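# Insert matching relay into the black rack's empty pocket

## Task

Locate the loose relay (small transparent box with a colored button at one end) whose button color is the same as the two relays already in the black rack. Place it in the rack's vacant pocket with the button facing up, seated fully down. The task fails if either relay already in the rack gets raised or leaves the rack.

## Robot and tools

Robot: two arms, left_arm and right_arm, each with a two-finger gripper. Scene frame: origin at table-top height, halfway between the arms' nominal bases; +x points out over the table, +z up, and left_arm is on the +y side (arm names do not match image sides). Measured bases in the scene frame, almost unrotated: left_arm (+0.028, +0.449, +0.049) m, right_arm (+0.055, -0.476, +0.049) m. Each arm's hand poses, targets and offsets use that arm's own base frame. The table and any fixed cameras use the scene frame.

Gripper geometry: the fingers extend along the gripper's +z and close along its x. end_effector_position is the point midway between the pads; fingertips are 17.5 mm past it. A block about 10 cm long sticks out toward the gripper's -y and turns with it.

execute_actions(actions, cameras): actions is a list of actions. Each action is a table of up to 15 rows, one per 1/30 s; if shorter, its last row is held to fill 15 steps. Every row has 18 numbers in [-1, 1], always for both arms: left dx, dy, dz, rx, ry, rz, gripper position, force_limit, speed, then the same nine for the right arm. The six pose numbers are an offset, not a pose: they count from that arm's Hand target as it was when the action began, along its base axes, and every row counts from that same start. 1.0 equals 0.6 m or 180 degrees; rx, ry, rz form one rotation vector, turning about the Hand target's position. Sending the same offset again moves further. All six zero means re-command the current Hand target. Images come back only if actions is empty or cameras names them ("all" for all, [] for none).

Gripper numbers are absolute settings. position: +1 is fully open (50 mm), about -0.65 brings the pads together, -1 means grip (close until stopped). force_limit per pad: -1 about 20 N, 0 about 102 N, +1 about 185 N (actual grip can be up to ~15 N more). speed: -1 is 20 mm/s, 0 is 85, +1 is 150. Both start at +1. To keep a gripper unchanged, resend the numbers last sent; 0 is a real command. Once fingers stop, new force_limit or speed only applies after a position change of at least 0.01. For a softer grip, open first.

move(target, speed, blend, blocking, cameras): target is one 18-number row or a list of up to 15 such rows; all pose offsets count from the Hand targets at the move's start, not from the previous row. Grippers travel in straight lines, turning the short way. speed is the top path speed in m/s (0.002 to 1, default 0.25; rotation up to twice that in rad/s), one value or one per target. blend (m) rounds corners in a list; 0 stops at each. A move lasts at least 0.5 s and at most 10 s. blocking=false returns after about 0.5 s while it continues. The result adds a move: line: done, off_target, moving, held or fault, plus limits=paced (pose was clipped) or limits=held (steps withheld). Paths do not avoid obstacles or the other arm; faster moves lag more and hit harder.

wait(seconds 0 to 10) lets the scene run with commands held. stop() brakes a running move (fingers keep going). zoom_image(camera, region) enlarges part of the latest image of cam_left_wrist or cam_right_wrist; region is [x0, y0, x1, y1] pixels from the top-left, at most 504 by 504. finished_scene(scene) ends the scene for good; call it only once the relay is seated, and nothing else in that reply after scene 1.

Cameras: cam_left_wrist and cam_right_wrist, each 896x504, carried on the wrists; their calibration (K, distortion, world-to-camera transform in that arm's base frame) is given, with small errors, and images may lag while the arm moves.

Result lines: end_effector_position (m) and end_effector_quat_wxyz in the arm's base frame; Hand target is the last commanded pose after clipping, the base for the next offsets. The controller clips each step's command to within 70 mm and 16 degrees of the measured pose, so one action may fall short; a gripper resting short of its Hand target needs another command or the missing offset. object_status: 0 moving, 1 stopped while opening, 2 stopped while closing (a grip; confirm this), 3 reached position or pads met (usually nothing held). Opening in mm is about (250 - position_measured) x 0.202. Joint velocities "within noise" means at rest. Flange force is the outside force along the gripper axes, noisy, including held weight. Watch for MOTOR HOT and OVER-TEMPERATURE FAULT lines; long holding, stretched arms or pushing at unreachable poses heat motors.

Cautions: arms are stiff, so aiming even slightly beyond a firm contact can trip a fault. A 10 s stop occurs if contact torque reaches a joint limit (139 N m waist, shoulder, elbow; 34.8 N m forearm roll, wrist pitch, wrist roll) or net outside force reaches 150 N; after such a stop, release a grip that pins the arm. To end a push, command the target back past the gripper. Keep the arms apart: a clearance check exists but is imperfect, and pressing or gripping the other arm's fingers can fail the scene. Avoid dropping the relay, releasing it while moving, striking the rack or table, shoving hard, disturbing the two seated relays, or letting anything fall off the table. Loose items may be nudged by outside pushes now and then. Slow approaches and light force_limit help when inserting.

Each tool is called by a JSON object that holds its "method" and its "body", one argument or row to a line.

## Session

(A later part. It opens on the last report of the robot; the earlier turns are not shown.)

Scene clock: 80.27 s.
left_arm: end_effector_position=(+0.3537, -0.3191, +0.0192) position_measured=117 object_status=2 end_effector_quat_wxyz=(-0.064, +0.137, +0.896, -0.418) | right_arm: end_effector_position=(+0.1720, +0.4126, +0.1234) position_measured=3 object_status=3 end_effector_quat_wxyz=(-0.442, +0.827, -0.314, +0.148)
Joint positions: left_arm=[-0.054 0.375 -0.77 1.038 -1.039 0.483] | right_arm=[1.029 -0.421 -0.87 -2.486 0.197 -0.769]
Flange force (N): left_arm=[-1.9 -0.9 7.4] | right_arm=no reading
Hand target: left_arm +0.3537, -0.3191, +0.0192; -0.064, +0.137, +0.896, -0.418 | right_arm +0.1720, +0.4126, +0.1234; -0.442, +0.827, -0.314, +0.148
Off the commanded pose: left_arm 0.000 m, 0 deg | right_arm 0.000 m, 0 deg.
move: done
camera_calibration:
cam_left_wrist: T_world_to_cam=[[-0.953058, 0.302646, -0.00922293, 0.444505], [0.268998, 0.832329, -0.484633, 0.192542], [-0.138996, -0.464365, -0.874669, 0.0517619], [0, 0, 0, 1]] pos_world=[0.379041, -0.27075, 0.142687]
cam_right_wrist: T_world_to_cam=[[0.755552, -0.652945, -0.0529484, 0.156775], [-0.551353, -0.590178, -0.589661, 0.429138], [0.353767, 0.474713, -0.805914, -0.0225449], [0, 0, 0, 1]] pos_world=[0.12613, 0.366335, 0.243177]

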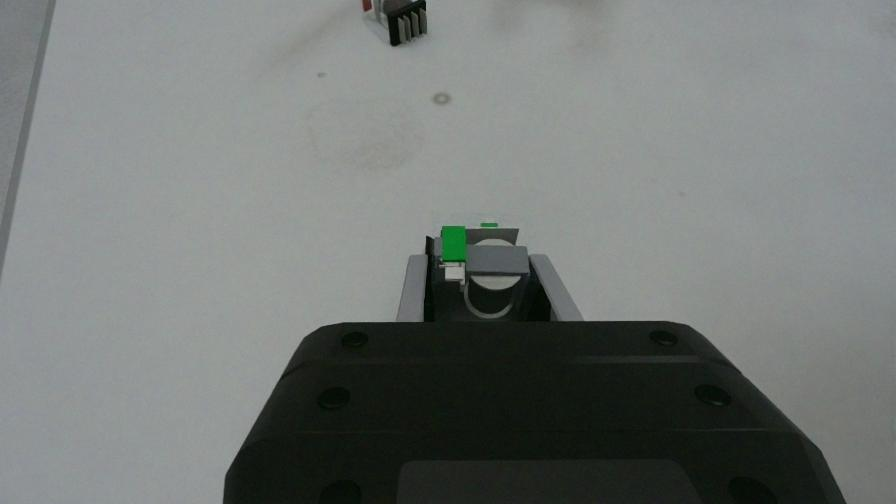

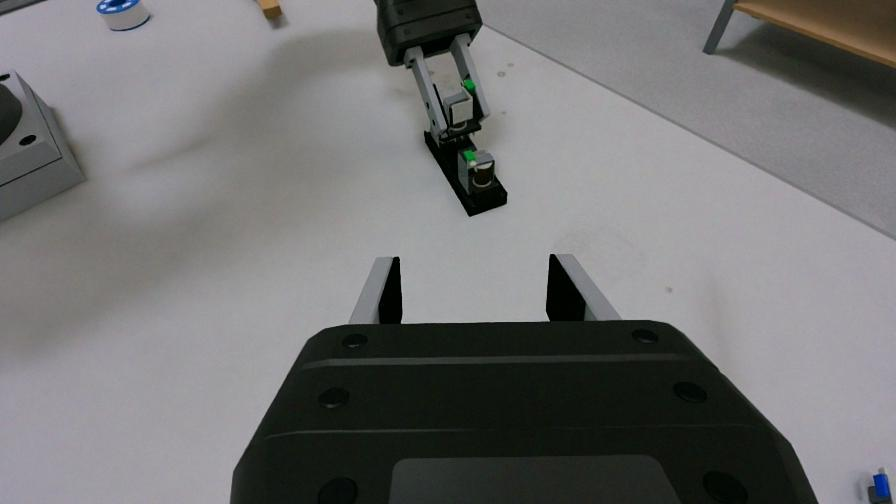

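{"method": "move", "body": {
  "target": [0.0009,-0.0055,-0.018,0,0,0,-1,-0.5,-0.7,0,0,0,0,0,0,1,1,1],
  "speed": 0.05,
  "cameras": ["all"]
}}

{"method": "zoom_image", "body": {
  "camera": "cam_right_wrist",
  "region": [410, 60, 520, 220]
}}

{"method": "zoom_image", "body": {
  "camera": "cam_left_wrist",
  "region": [380, 150, 560, 330]
}}

Scene clock: 86.20 s.
left_arm: end_effector_position=(+0.3542, -0.3224, +0.0084) position_measured=117 object_status=2 end_effector_quat_wxyz=(-0.064, +0.137, +0.896, -0.418) | right_arm: end_effector_position=(+0.1720, +0.4126, +0.1234) position_measured=3 object_status=3 end_effector_quat_wxyz=(-0.442, +0.827, -0.314, +0.148)
Joint positions: left_arm=[-0.068 0.4 -0.771 1.064 -1.021 0.459] | right_arm=[1.029 -0.421 -0.87 -2.486 0.197 -0.769]
Flange force (N): left_arm=[-0.6 -1.4 6.8] | right_arm=no reading
Hand target: left_arm +0.3542, -0.3224, +0.0084; -0.064, +0.137, +0.896, -0.418 | right_arm +0.1720, +0.4126, +0.1234; -0.442, +0.827, -0.314, +0.148
Off the commanded pose: left_arm 0.000 m, 0 deg | right_arm 0.000 m, 0 deg.
move: done
camera_calibration:
cam_left_wrist: T_world_to_cam=[[-0.953058, 0.302646, -0.00922293, 0.445881], [0.268998, 0.832329, -0.484633, 0.189921], [-0.138996, -0.464365, -0.874669, 0.0408525], [0, 0, 0, 1]] pos_world=[0.379541, -0.27405, 0.131887]
cam_right_wrist: T_world_to_cam=[[0.755552, -0.652945, -0.0529484, 0.156775], [-0.551353, -0.590178, -0.589661, 0.429138], [0.353767, 0.474713, -0.805914, -0.0225449], [0, 0, 0, 1]] pos_world=[0.12613, 0.366335, 0.243177]

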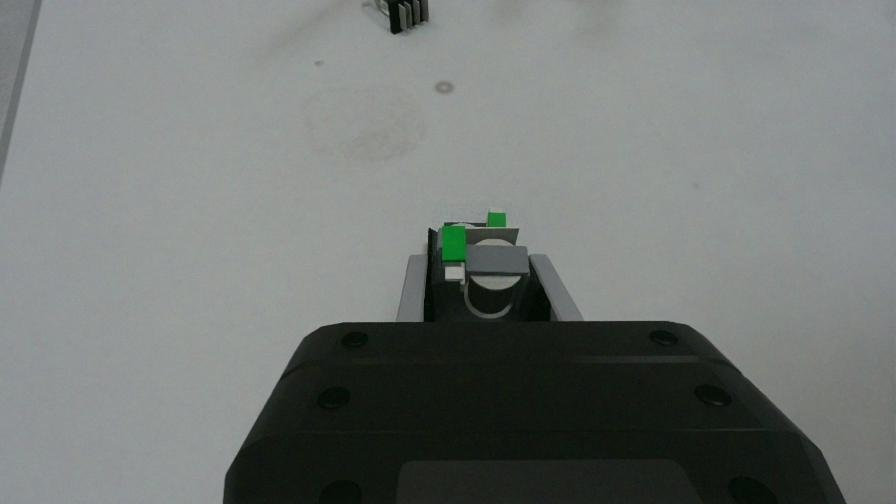

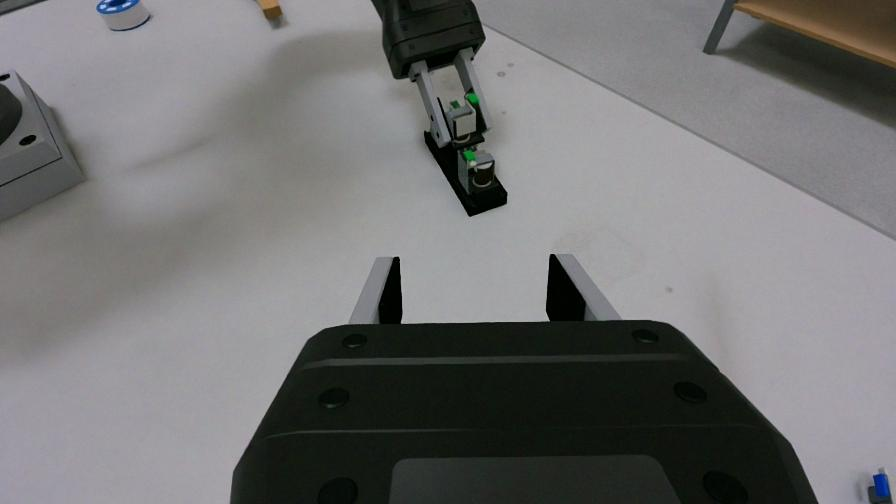

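Scaled by 3.150 from the camera's 896x504 image, which has a finer 1280x720 frame.

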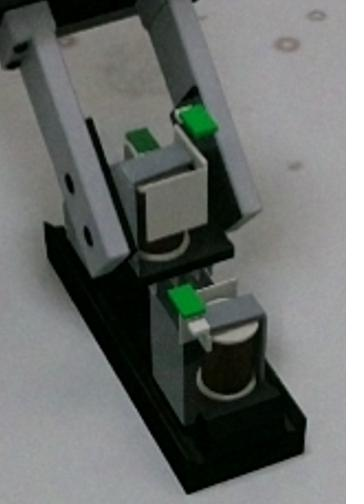

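Scaled by 2.800 from the camera's 896x504 image, which has a finer 1280x720 frame.

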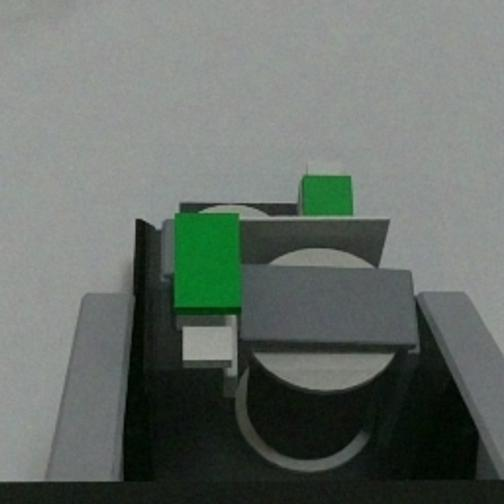

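{"method": "move", "body": {
  "target": [0.0013,-0.004,-0.015,0,0,0,-1,-0.5,-0.7,0,0,0,0,0,0,1,1,1],
  "speed": 0.05,
  "cameras": ["all"]
}}

{"method": "zoom_image", "body": {
  "camera": "cam_right_wrist",
  "region": [410, 60, 520, 220]
}}

{"method": "zoom_image", "body": {
  "camera": "cam_left_wrist",
  "region": [380, 150, 560, 330]
}}

Scene clock: 89.33 s.
left_arm: end_effector_position=(+0.3550, -0.3248, -0.0006) position_measured=117 object_status=2 end_effector_quat_wxyz=(-0.064, +0.137, +0.896, -0.418) | right_arm: end_effector_position=(+0.1720, +0.4126, +0.1234) position_measured=3 object_status=3 end_effector_quat_wxyz=(-0.442, +0.827, -0.314, +0.148)
Joint positions: left_arm=[-0.079 0.422 -0.772 1.084 -1.007 0.439] | right_arm=[1.029 -0.421 -0.87 -2.486 0.197 -0.769]
Flange force (N): left_arm=[-1.3 -1.2 7.9] | right_arm=no reading
Hand target: left_arm +0.3550, -0.3248, -0.0006; -0.064, +0.137, +0.896, -0.418 | right_arm +0.1720, +0.4126, +0.1234; -0.442, +0.827, -0.314, +0.148
Off the commanded pose: left_arm 0.000 m, 0 deg | right_arm 0.000 m, 0 deg.
move: done
camera_calibration:
cam_left_wrist: T_world_to_cam=[[-0.953058, 0.302646, -0.00922293, 0.447286], [0.268998, 0.832329, -0.484633, 0.187293], [-0.138996, -0.464365, -0.874669, 0.0318898], [0, 0, 0, 1]] pos_world=[0.380341, -0.27645, 0.122787]
cam_right_wrist: T_world_to_cam=[[0.755552, -0.652945, -0.0529484, 0.156775], [-0.551353, -0.590178, -0.589661, 0.429138], [0.353767, 0.474713, -0.805914, -0.0225449], [0, 0, 0, 1]] pos_world=[0.12613, 0.366335, 0.243177]

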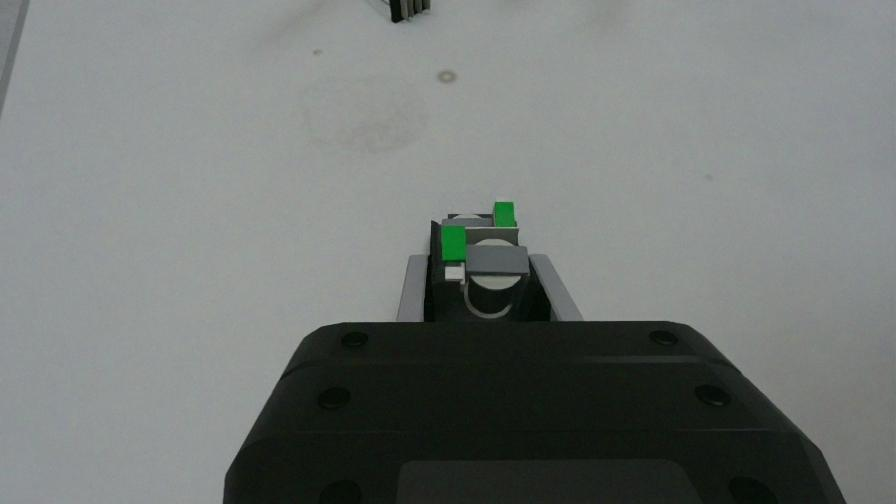

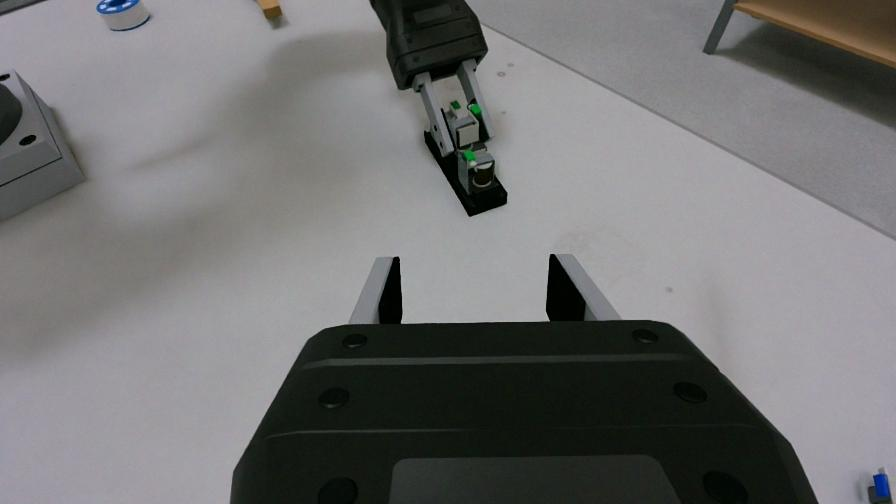

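Scaled by 3.150 from the camera's 896x504 image, which has a finer 1280x720 frame.

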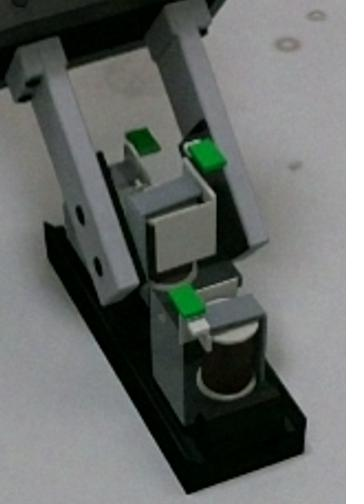

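Scaled by 2.800 from the camera's 896x504 image, which has a finer 1280x720 frame.

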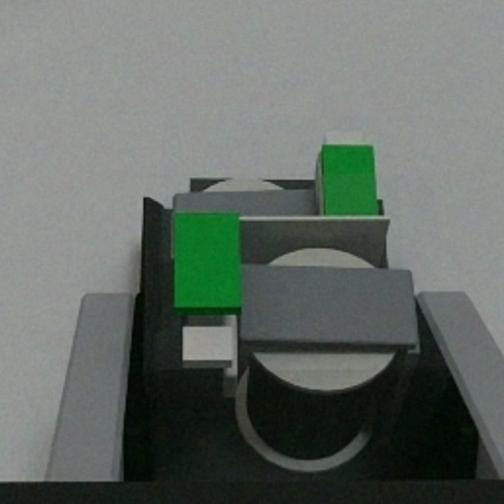

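{"method": "move", "body": {
  "target": [-0.0006,0.0037,-0.0133,0,0,0,-1,-0.5,-0.7,0,0,0,0,0,0,1,1,1],
  "speed": 0.03,
  "cameras": ["all"]
}}

{"method": "zoom_image", "body": {
  "camera": "cam_right_wrist",
  "region": [410, 60, 520, 220]
}}

{"method": "zoom_image", "body": {
  "camera": "cam_left_wrist",
  "region": [380, 150, 560, 330]
}}

Scene clock: 92.57 s.
left_arm: end_effector_position=(+0.3547, -0.3226, -0.0085) position_measured=117 object_status=2 end_effector_quat_wxyz=(-0.064, +0.137, +0.896, -0.418) | right_arm: end_effector_position=(+0.1720, +0.4126, +0.1234) position_measured=3 object_status=3 end_effector_quat_wxyz=(-0.442, +0.827, -0.314, +0.148)
Joint positions: left_arm=[-0.077 0.439 -0.775 1.094 -0.998 0.417] | right_arm=[1.029 -0.421 -0.87 -2.486 0.197 -0.769]
Flange force (N): left_arm=[-0.2 -6.6 2.4] | right_arm=no reading
Hand target: left_arm +0.3547, -0.3226, -0.0085; -0.064, +0.137, +0.896, -0.418 | right_arm +0.1720, +0.4126, +0.1234; -0.442, +0.827, -0.314, +0.148
Off the commanded pose: left_arm 0.000 m, 0 deg | right_arm 0.000 m, 0 deg.
move: done
camera_calibration:
cam_left_wrist: T_world_to_cam=[[-0.953058, 0.302646, -0.00922293, 0.446166], [0.268998, 0.832329, -0.484633, 0.181741], [-0.138996, -0.464365, -0.874669, 0.0259459], [0, 0, 0, 1]] pos_world=[0.379941, -0.27425, 0.114887]
cam_right_wrist: T_world_to_cam=[[0.755552, -0.652945, -0.0529484, 0.156775], [-0.551353, -0.590178, -0.589661, 0.429138], [0.353767, 0.474713, -0.805914, -0.0225449], [0, 0, 0, 1]] pos_world=[0.12613, 0.366335, 0.243177]

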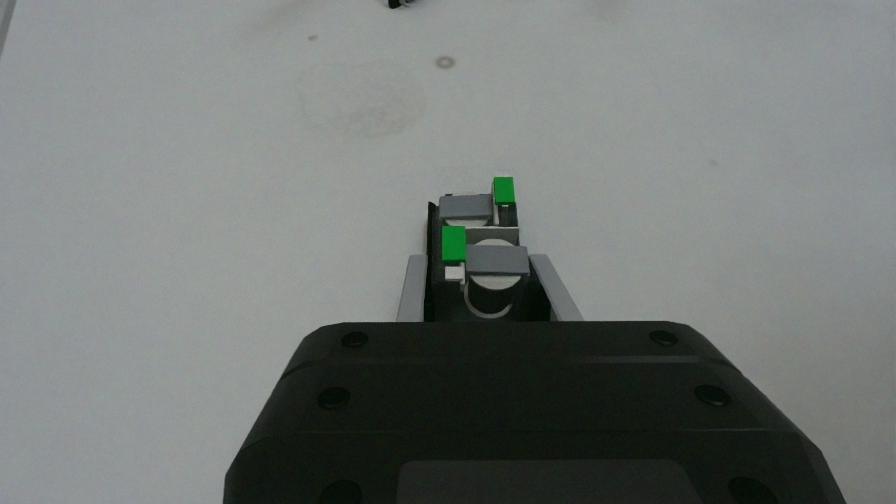

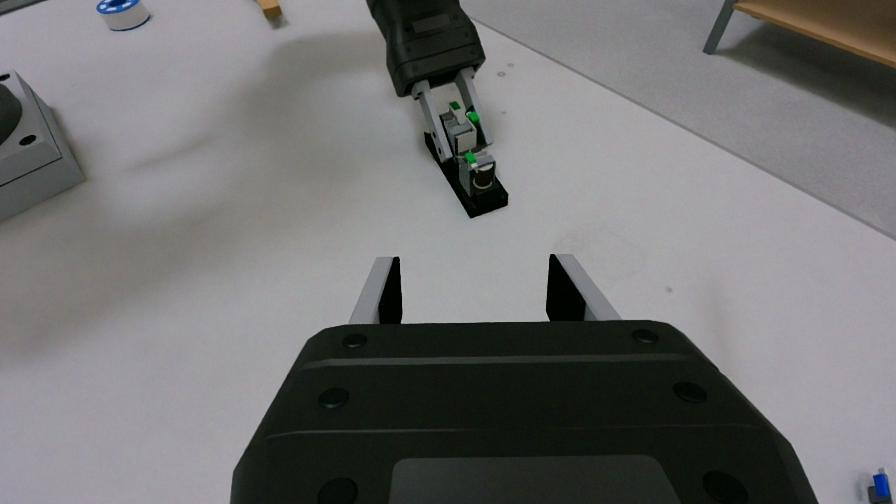

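Scaled by 3.150 from the camera's 896x504 image, which has a finer 1280x720 frame.

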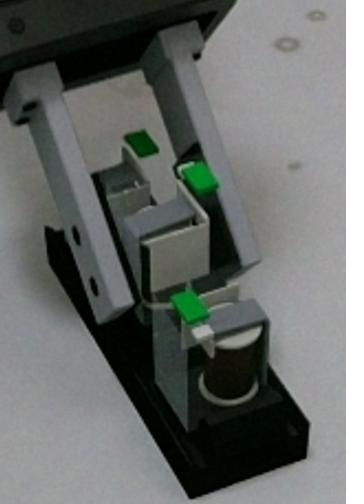

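Scaled by 2.800 from the camera's 896x504 image, which has a finer 1280x720 frame.

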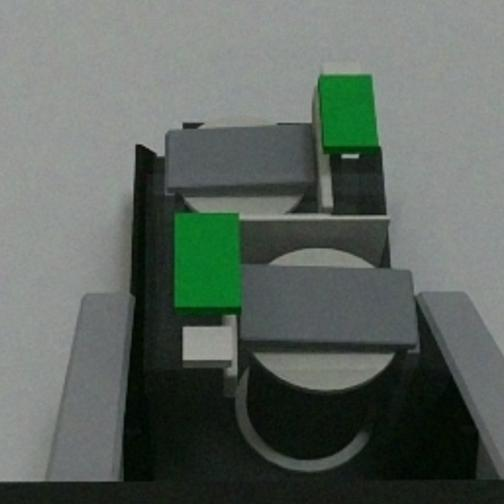

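{"method": "move", "body": {
  "target": [
    [0,0,0.007,0,0,0,-1,-0.5,-0.7,0,0,0,0,0,0,1,1,1],
    [-0.0008,-0.0025,0.007,0,0,0,-1,-0.5,-0.7,0,0,0,0,0,0,1,1,1],
    [-0.0008,-0.0025,-0.005,0,0,0,-1,-0.5,-0.7,0,0,0,0,0,0,1,1,1]
  ],
  "speed": 0.03,
  "cameras": ["all"]
}}

{"method": "zoom_image", "body": {
  "camera": "cam_right_wrist",
  "region": [410, 60, 520, 220]
}}

{"method": "zoom_image", "body": {
  "camera": "cam_left_wrist",
  "region": [380, 150, 560, 330]
}}

Scene clock: 96.87 s.
left_arm: end_effector_position=(+0.3542, -0.3241, -0.0115) position_measured=117 object_status=2 end_effector_quat_wxyz=(-0.064, +0.137, +0.896, -0.418) | right_arm: end_effector_position=(+0.1720, +0.4126, +0.1234) position_measured=3 object_status=3 end_effector_quat_wxyz=(-0.442, +0.827, -0.314, +0.148)
Joint positions: left_arm=[-0.083 0.445 -0.777 1.104 -0.992 0.409] | right_arm=[1.029 -0.421 -0.87 -2.486 0.197 -0.769]
Flange force (N): left_arm=[-1.5 -6.7 -1.6] | right_arm=no reading
Hand target: left_arm +0.3542, -0.3241, -0.0115; -0.064, +0.137, +0.896, -0.418 | right_arm +0.1720, +0.4126, +0.1234; -0.442, +0.827, -0.314, +0.148
Off the commanded pose: left_arm 0.000 m, 0 deg | right_arm 0.000 m, 0 deg.
move: done
camera_calibration:
cam_left_wrist: T_world_to_cam=[[-0.953063, 0.302631, -0.00924912, 0.446211], [0.268985, 0.832291, -0.484705, 0.181645], [-0.138989, -0.464442, -0.874629, 0.022541], [0, 0, 0, 1]] pos_world=[0.379541, -0.27575, 0.111886]
cam_right_wrist: T_world_to_cam=[[0.755552, -0.652945, -0.0529484, 0.156775], [-0.551353, -0.590178, -0.589661, 0.429138], [0.353767, 0.474713, -0.805914, -0.0225449], [0, 0, 0, 1]] pos_world=[0.12613, 0.366335, 0.243177]

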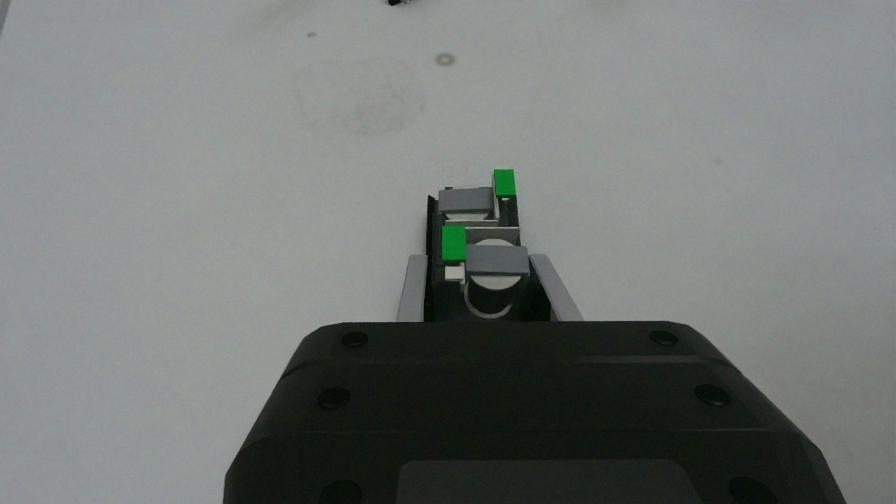

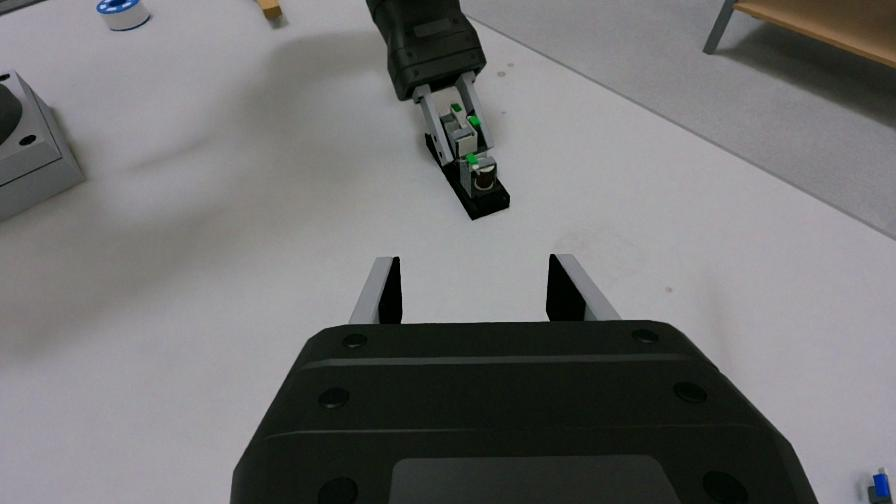

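Scaled by 3.150 from the camera's 896x504 image, which has a finer 1280x720 frame.

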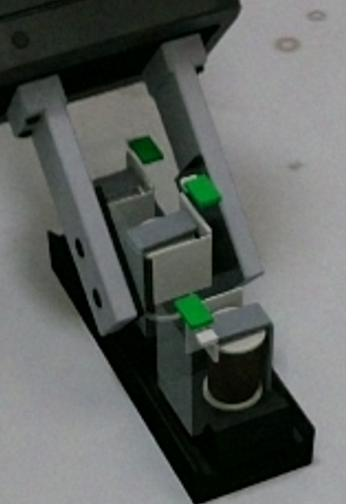

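Scaled by 2.800 from the camera's 896x504 image, which has a finer 1280x720 frame.

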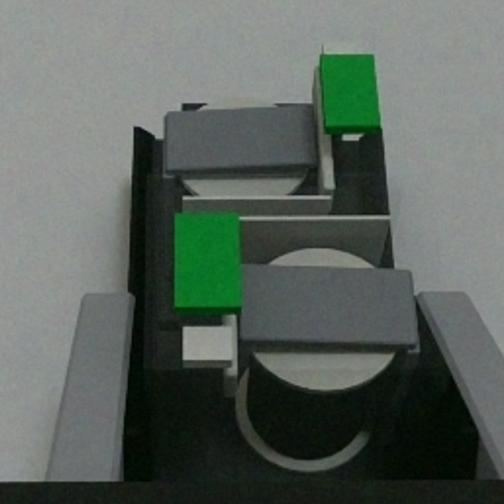

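{"method": "move", "body": {
  "target": [
    [0,0,0.013,0,0,0,-1,-0.5,-0.7,0,0,0,0,0,0,1,1,1],
    [0.0025,0.008,0.013,0,0,0,-1,-0.5,-0.7,0,0,0,0,0,0,1,1,1],
    [0.0025,0.008,-0.002,0,0,0,-1,-0.5,-0.7,0,0,0,0,0,0,1,1,1]
  ],
  "speed": 0.03,
  "cameras": ["all"]
}}

{"method": "zoom_image", "body": {
  "camera": "cam_right_wrist",
  "region": [410, 60, 520, 220]
}}

{"method": "zoom_image", "body": {
  "camera": "cam_left_wrist",
  "region": [380, 150, 560, 330]
}}

Scene clock: 102.83 s.
left_arm: end_effector_position=(+0.3557, -0.3193, -0.0127) position_measured=117 object_status=2 end_effector_quat_wxyz=(-0.064, +0.137, +0.896, -0.418) | right_arm: end_effector_position=(+0.1720, +0.4126, +0.1234) position_measured=3 object_status=3 end_effector_quat_wxyz=(-0.442, +0.827, -0.314, +0.148)
Joint positions: left_arm=[-0.069 0.449 -0.775 1.093 -0.996 0.405] | right_arm=[1.029 -0.421 -0.87 -2.486 0.197 -0.769]
Flange force (N): left_arm=[-2.7 -7.2 -6.5] | right_arm=no reading
Hand target: left_arm +0.3557, -0.3193, -0.0127; -0.064, +0.137, +0.896, -0.418 | right_arm +0.1720, +0.4126, +0.1234; -0.442, +0.827, -0.314, +0.148
Off the commanded pose: left_arm 0.000 m, 0 deg | right_arm 0.000 m, 0 deg.
move: done
camera_calibration:
cam_left_wrist: T_world_to_cam=[[-0.953063, 0.302631, -0.00924912, 0.446177], [0.268985, 0.832291, -0.484705, 0.176665], [-0.138989, -0.464442, -0.874629, 0.0239292], [0, 0, 0, 1]] pos_world=[0.381041, -0.27095, 0.110686]
cam_right_wrist: T_world_to_cam=[[0.755552, -0.652945, -0.0529484, 0.156775], [-0.551353, -0.590178, -0.589661, 0.429138], [0.353767, 0.474713, -0.805914, -0.0225449], [0, 0, 0, 1]] pos_world=[0.12613, 0.366335, 0.243177]

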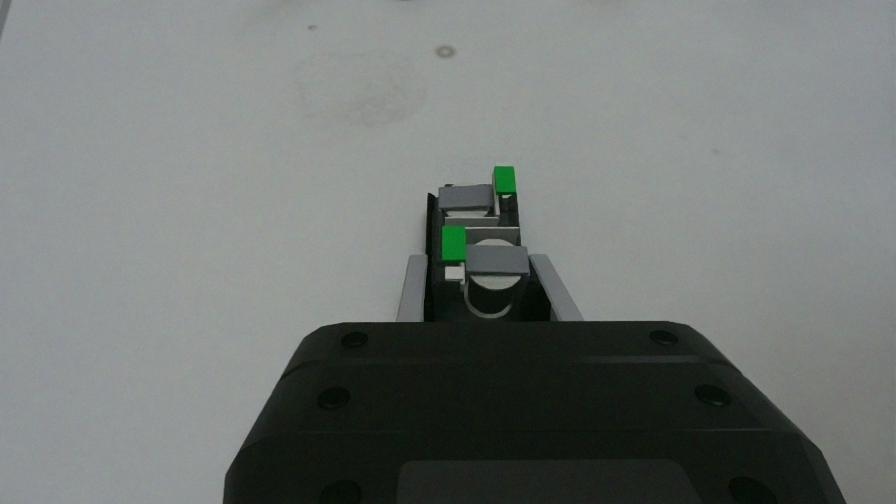

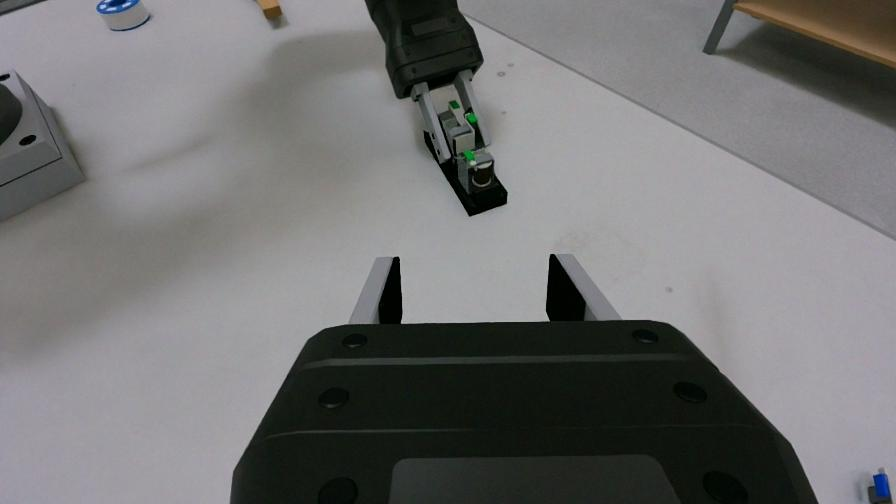

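Scaled by 3.150 from the camera's 896x504 image, which has a finer 1280x720 frame.

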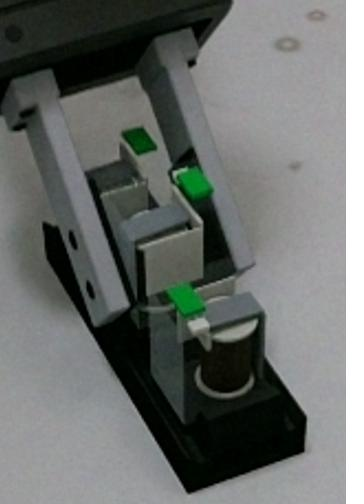

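Scaled by 2.800 from the camera's 896x504 image, which has a finer 1280x720 frame.

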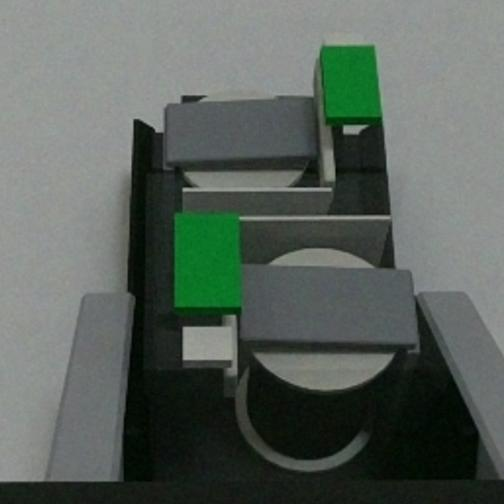

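{"method": "move", "body": {
  "target": [0,0,-0.008,0,0,0,-1,-0.5,-0.7,0,0,0,0,0,0,1,1,1],
  "speed": 0.02,
  "cameras": ["all"]
}}

{"method": "zoom_image", "body": {
  "camera": "cam_right_wrist",
  "region": [410, 60, 520, 220]
}}

Scene clock: 104.50 s.
left_arm: end_effector_position=(+0.3557, -0.3193, -0.0174) position_measured=117 object_status=2 end_effector_quat_wxyz=(-0.064, +0.137, +0.896, -0.418) | right_arm: end_effector_position=(+0.1720, +0.4126, +0.1234) position_measured=3 object_status=3 end_effector_quat_wxyz=(-0.442, +0.827, -0.314, +0.148)
Joint positions: left_arm=[-0.071 0.46 -0.776 1.101 -0.99 0.393] | right_arm=[1.029 -0.421 -0.87 -2.486 0.197 -0.769]
Flange force (N): left_arm=[5.1 -31.9 -37.9] | right_arm=no reading
Hand target: left_arm +0.3557, -0.3193, -0.0175; -0.064, +0.137, +0.896, -0.418 | right_arm +0.1720, +0.4126, +0.1234; -0.442, +0.827, -0.314, +0.148
Off the commanded pose: left_arm 0.000 m, 0 deg | right_arm 0.000 m, 0 deg.
move: done
camera_calibration:
cam_left_wrist: T_world_to_cam=[[-0.953068, 0.302615, -0.00927525, 0.446134], [0.268965, 0.83223, -0.484821, 0.17439], [-0.138995, -0.464562, -0.874564, 0.0197814], [0, 0, 0, 1]] pos_world=[0.381041, -0.27095, 0.105986]
cam_right_wrist: T_world_to_cam=[[0.755552, -0.652945, -0.0529484, 0.156775], [-0.551353, -0.590178, -0.589661, 0.429138], [0.353767, 0.474713, -0.805914, -0.0225449], [0, 0, 0, 1]] pos_world=[0.12613, 0.366335, 0.243177]

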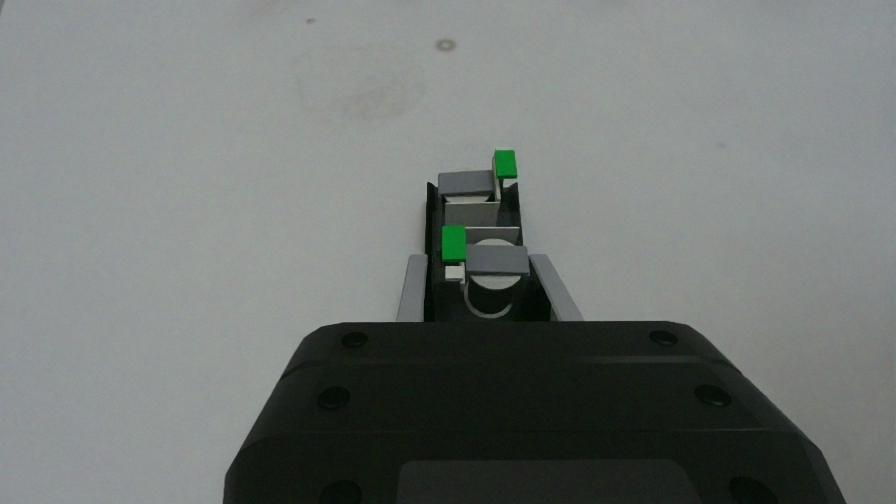

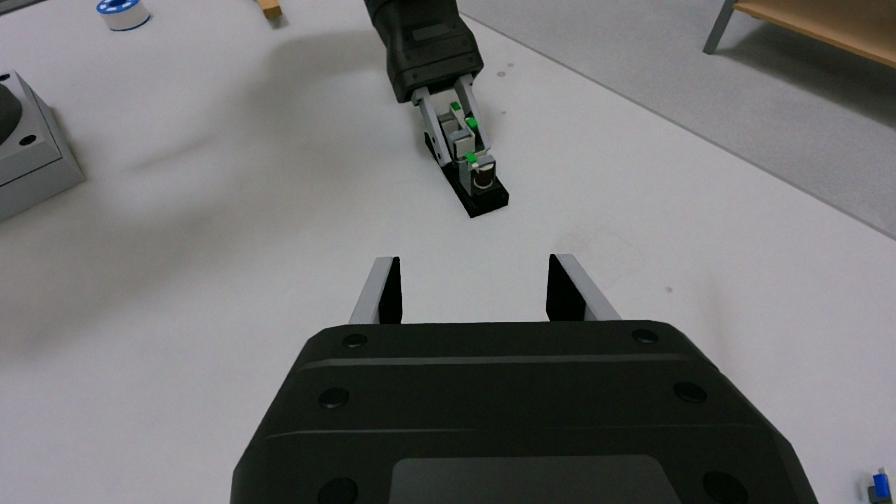

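Scaled by 3.150 from the camera's 896x504 image, which has a finer 1280x720 frame.

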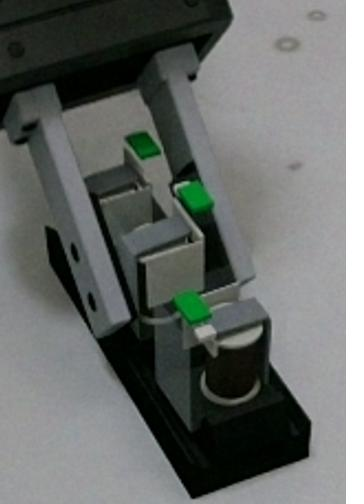

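{"method": "move", "body": {
  "target": [
    [0,0,0.002,0,0,0,-1,-0.5,-0.7,0,0,0,0,0,0,1,1,1],
    [0,0,0.002,0,0,0,0.5,-0.5,-1,0,0,0,0,0,0,1,1,1]
  ],
  "speed": 0.03,
  "cameras": ["all"]
}}

{"method": "zoom_image", "body": {
  "camera": "cam_right_wrist",
  "region": [410, 60, 520, 220]
}}

{"method": "zoom_image", "body": {
  "camera": "cam_left_wrist",
  "region": [380, 150, 560, 330]
}}

Scene clock: 108.80 s.
left_arm: end_effector_position=(+0.3556, -0.3193, -0.0163) position_measured=78 object_status=0 end_effector_quat_wxyz=(-0.064, +0.137, +0.896, -0.418) | right_arm: end_effector_position=(+0.1720, +0.4126, +0.1234) position_measured=3 object_status=3 end_effector_quat_wxyz=(-0.442, +0.827, -0.314, +0.148)
Joint positions: left_arm=[-0.07 0.457 -0.775 1.099 -0.992 0.396] | right_arm=[1.029 -0.421 -0.87 -2.486 0.197 -0.769]
Flange force (N): left_arm=[-0.3 -3.1 5.5] | right_arm=no reading
Hand target: left_arm +0.3557, -0.3193, -0.0163; -0.064, +0.137, +0.896, -0.418 | right_arm +0.1720, +0.4126, +0.1234; -0.442, +0.827, -0.314, +0.148
Off the commanded pose: left_arm 0.000 m, 0 deg | right_arm 0.000 m, 0 deg.
move: done
camera_calibration:
cam_left_wrist: T_world_to_cam=[[-0.953019, 0.30277, -0.0091882, 0.446064], [0.269086, 0.832286, -0.484656, 0.174902], [-0.139092, -0.464359, -0.874656, 0.0208317], [0, 0, 0, 1]] pos_world=[0.380941, -0.27095, 0.107087]
cam_right_wrist: T_world_to_cam=[[0.755552, -0.652945, -0.0529484, 0.156775], [-0.551353, -0.590178, -0.589661, 0.429138], [0.353767, 0.474713, -0.805914, -0.0225449], [0, 0, 0, 1]] pos_world=[0.12613, 0.366335, 0.243177]

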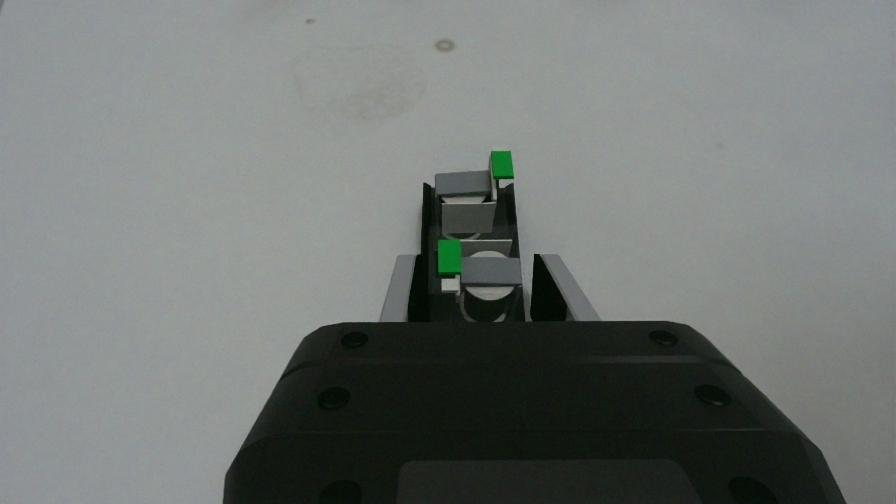

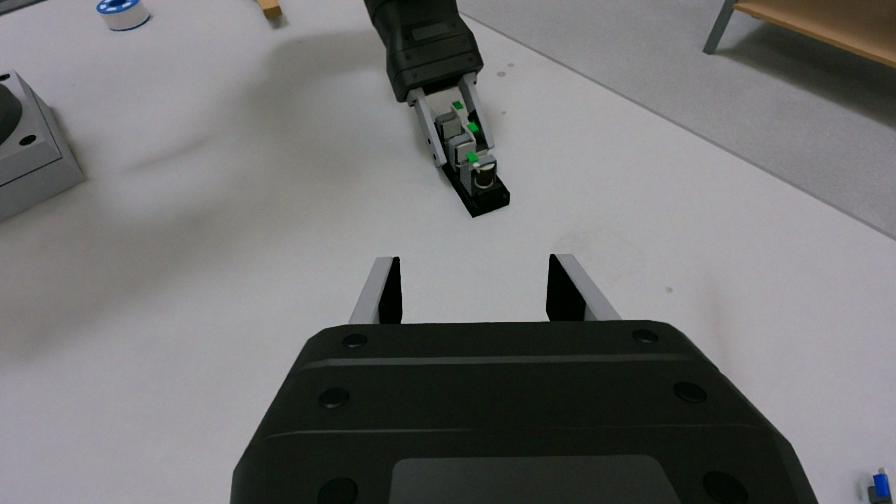

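Scaled by 3.150 from the camera's 896x504 image, which has a finer 1280x720 frame.

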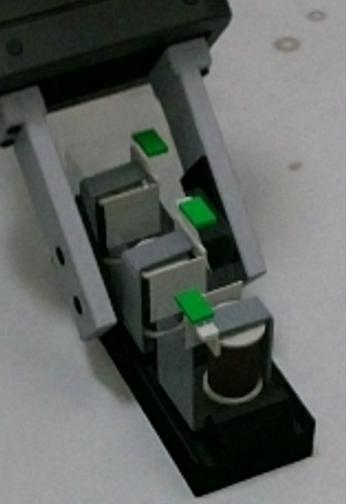

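Scaled by 2.800 from the camera's 896x504 image, which has a finer 1280x720 frame.

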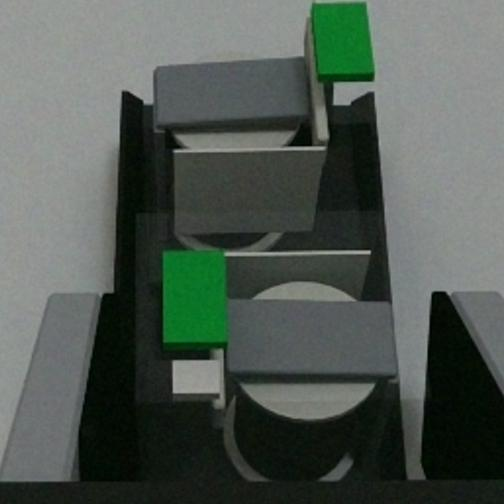

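{"method": "move", "body": {
  "target": [
    [0,0,0,0,0,0,0.54,-0.5,-1,0,0,0,0,0,0,1,1,1],
    [0.023,0.073,0.064,0,0,0,0.54,-0.5,-1,0,0,0,0,0,0,1,1,1],
    [0.023,0.073,0.15,0,0,0,0.54,-0.5,-1,0,0,0,0,0,0,1,1,1]
  ],
  "speed": 0.1,
  "cameras": ["all"]
}}

{"method": "zoom_image", "body": {
  "camera": "cam_right_wrist",
  "region": [410, 60, 520, 220]
}}

Scene clock: 112.20 s.
left_arm: end_effector_position=(+0.3695, -0.2755, +0.0736) position_measured=72 object_status=3 end_effector_quat_wxyz=(-0.064, +0.137, +0.896, -0.418) | right_arm: end_effector_position=(+0.1720, +0.4126, +0.1234) position_measured=3 object_status=3 end_effector_quat_wxyz=(-0.442, +0.827, -0.314, +0.148)
Joint positions: left_arm=[0.088 0.284 -0.699 0.869 -1.189 0.585] | right_arm=[1.029 -0.421 -0.87 -2.486 0.197 -0.769]
Flange force (N): left_arm=[-3.6 -0.6 6.5] | right_arm=no reading
Hand target: left_arm +0.3695, -0.2755, +0.0737; -0.064, +0.137, +0.896, -0.418 | right_arm +0.1720, +0.4126, +0.1234; -0.442, +0.827, -0.314, +0.148
Off the commanded pose: left_arm 0.000 m, 0 deg | right_arm 0.000 m, 0 deg.
move: done
camera_calibration:
cam_left_wrist: T_world_to_cam=[[-0.953045, 0.302692, -0.00914046, 0.446763], [0.268996, 0.832316, -0.484656, 0.178348], [-0.139094, -0.464358, -0.874657, 0.121723], [0, 0, 0, 1]] pos_world=[0.394741, -0.22715, 0.196987]
cam_right_wrist: T_world_to_cam=[[0.755552, -0.652945, -0.0529484, 0.156775], [-0.551353, -0.590178, -0.589661, 0.429138], [0.353767, 0.474713, -0.805914, -0.0225449], [0, 0, 0, 1]] pos_world=[0.12613, 0.366335, 0.243177]

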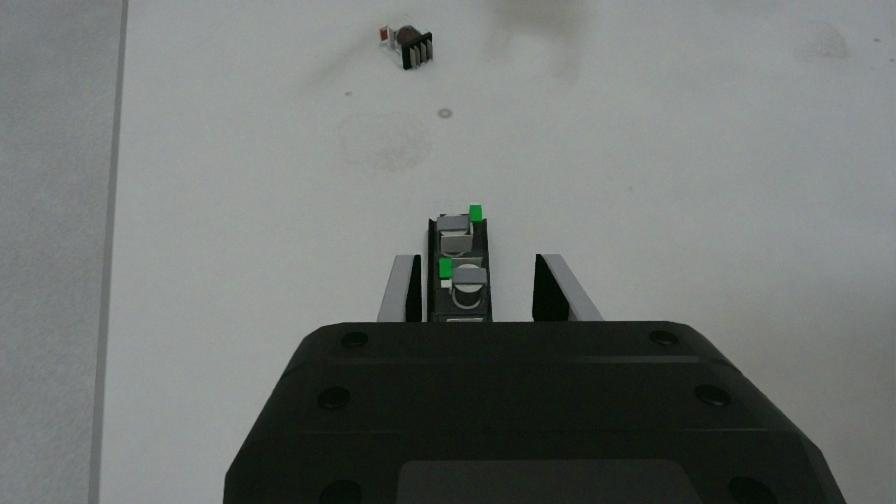

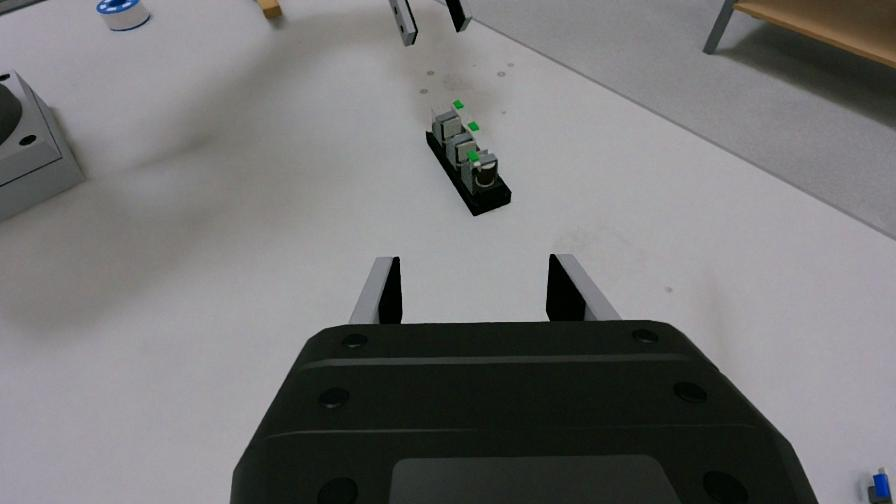

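Scaled by 3.150 from the camera's 896x504 image, which has a finer 1280x720 frame.

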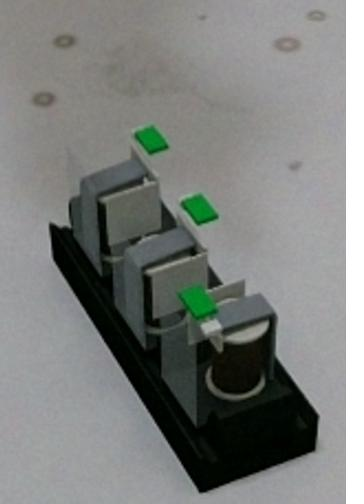

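{"method": "finished_scene", "body": {
  "scene": 3
}}

The scene is finished: the task was done.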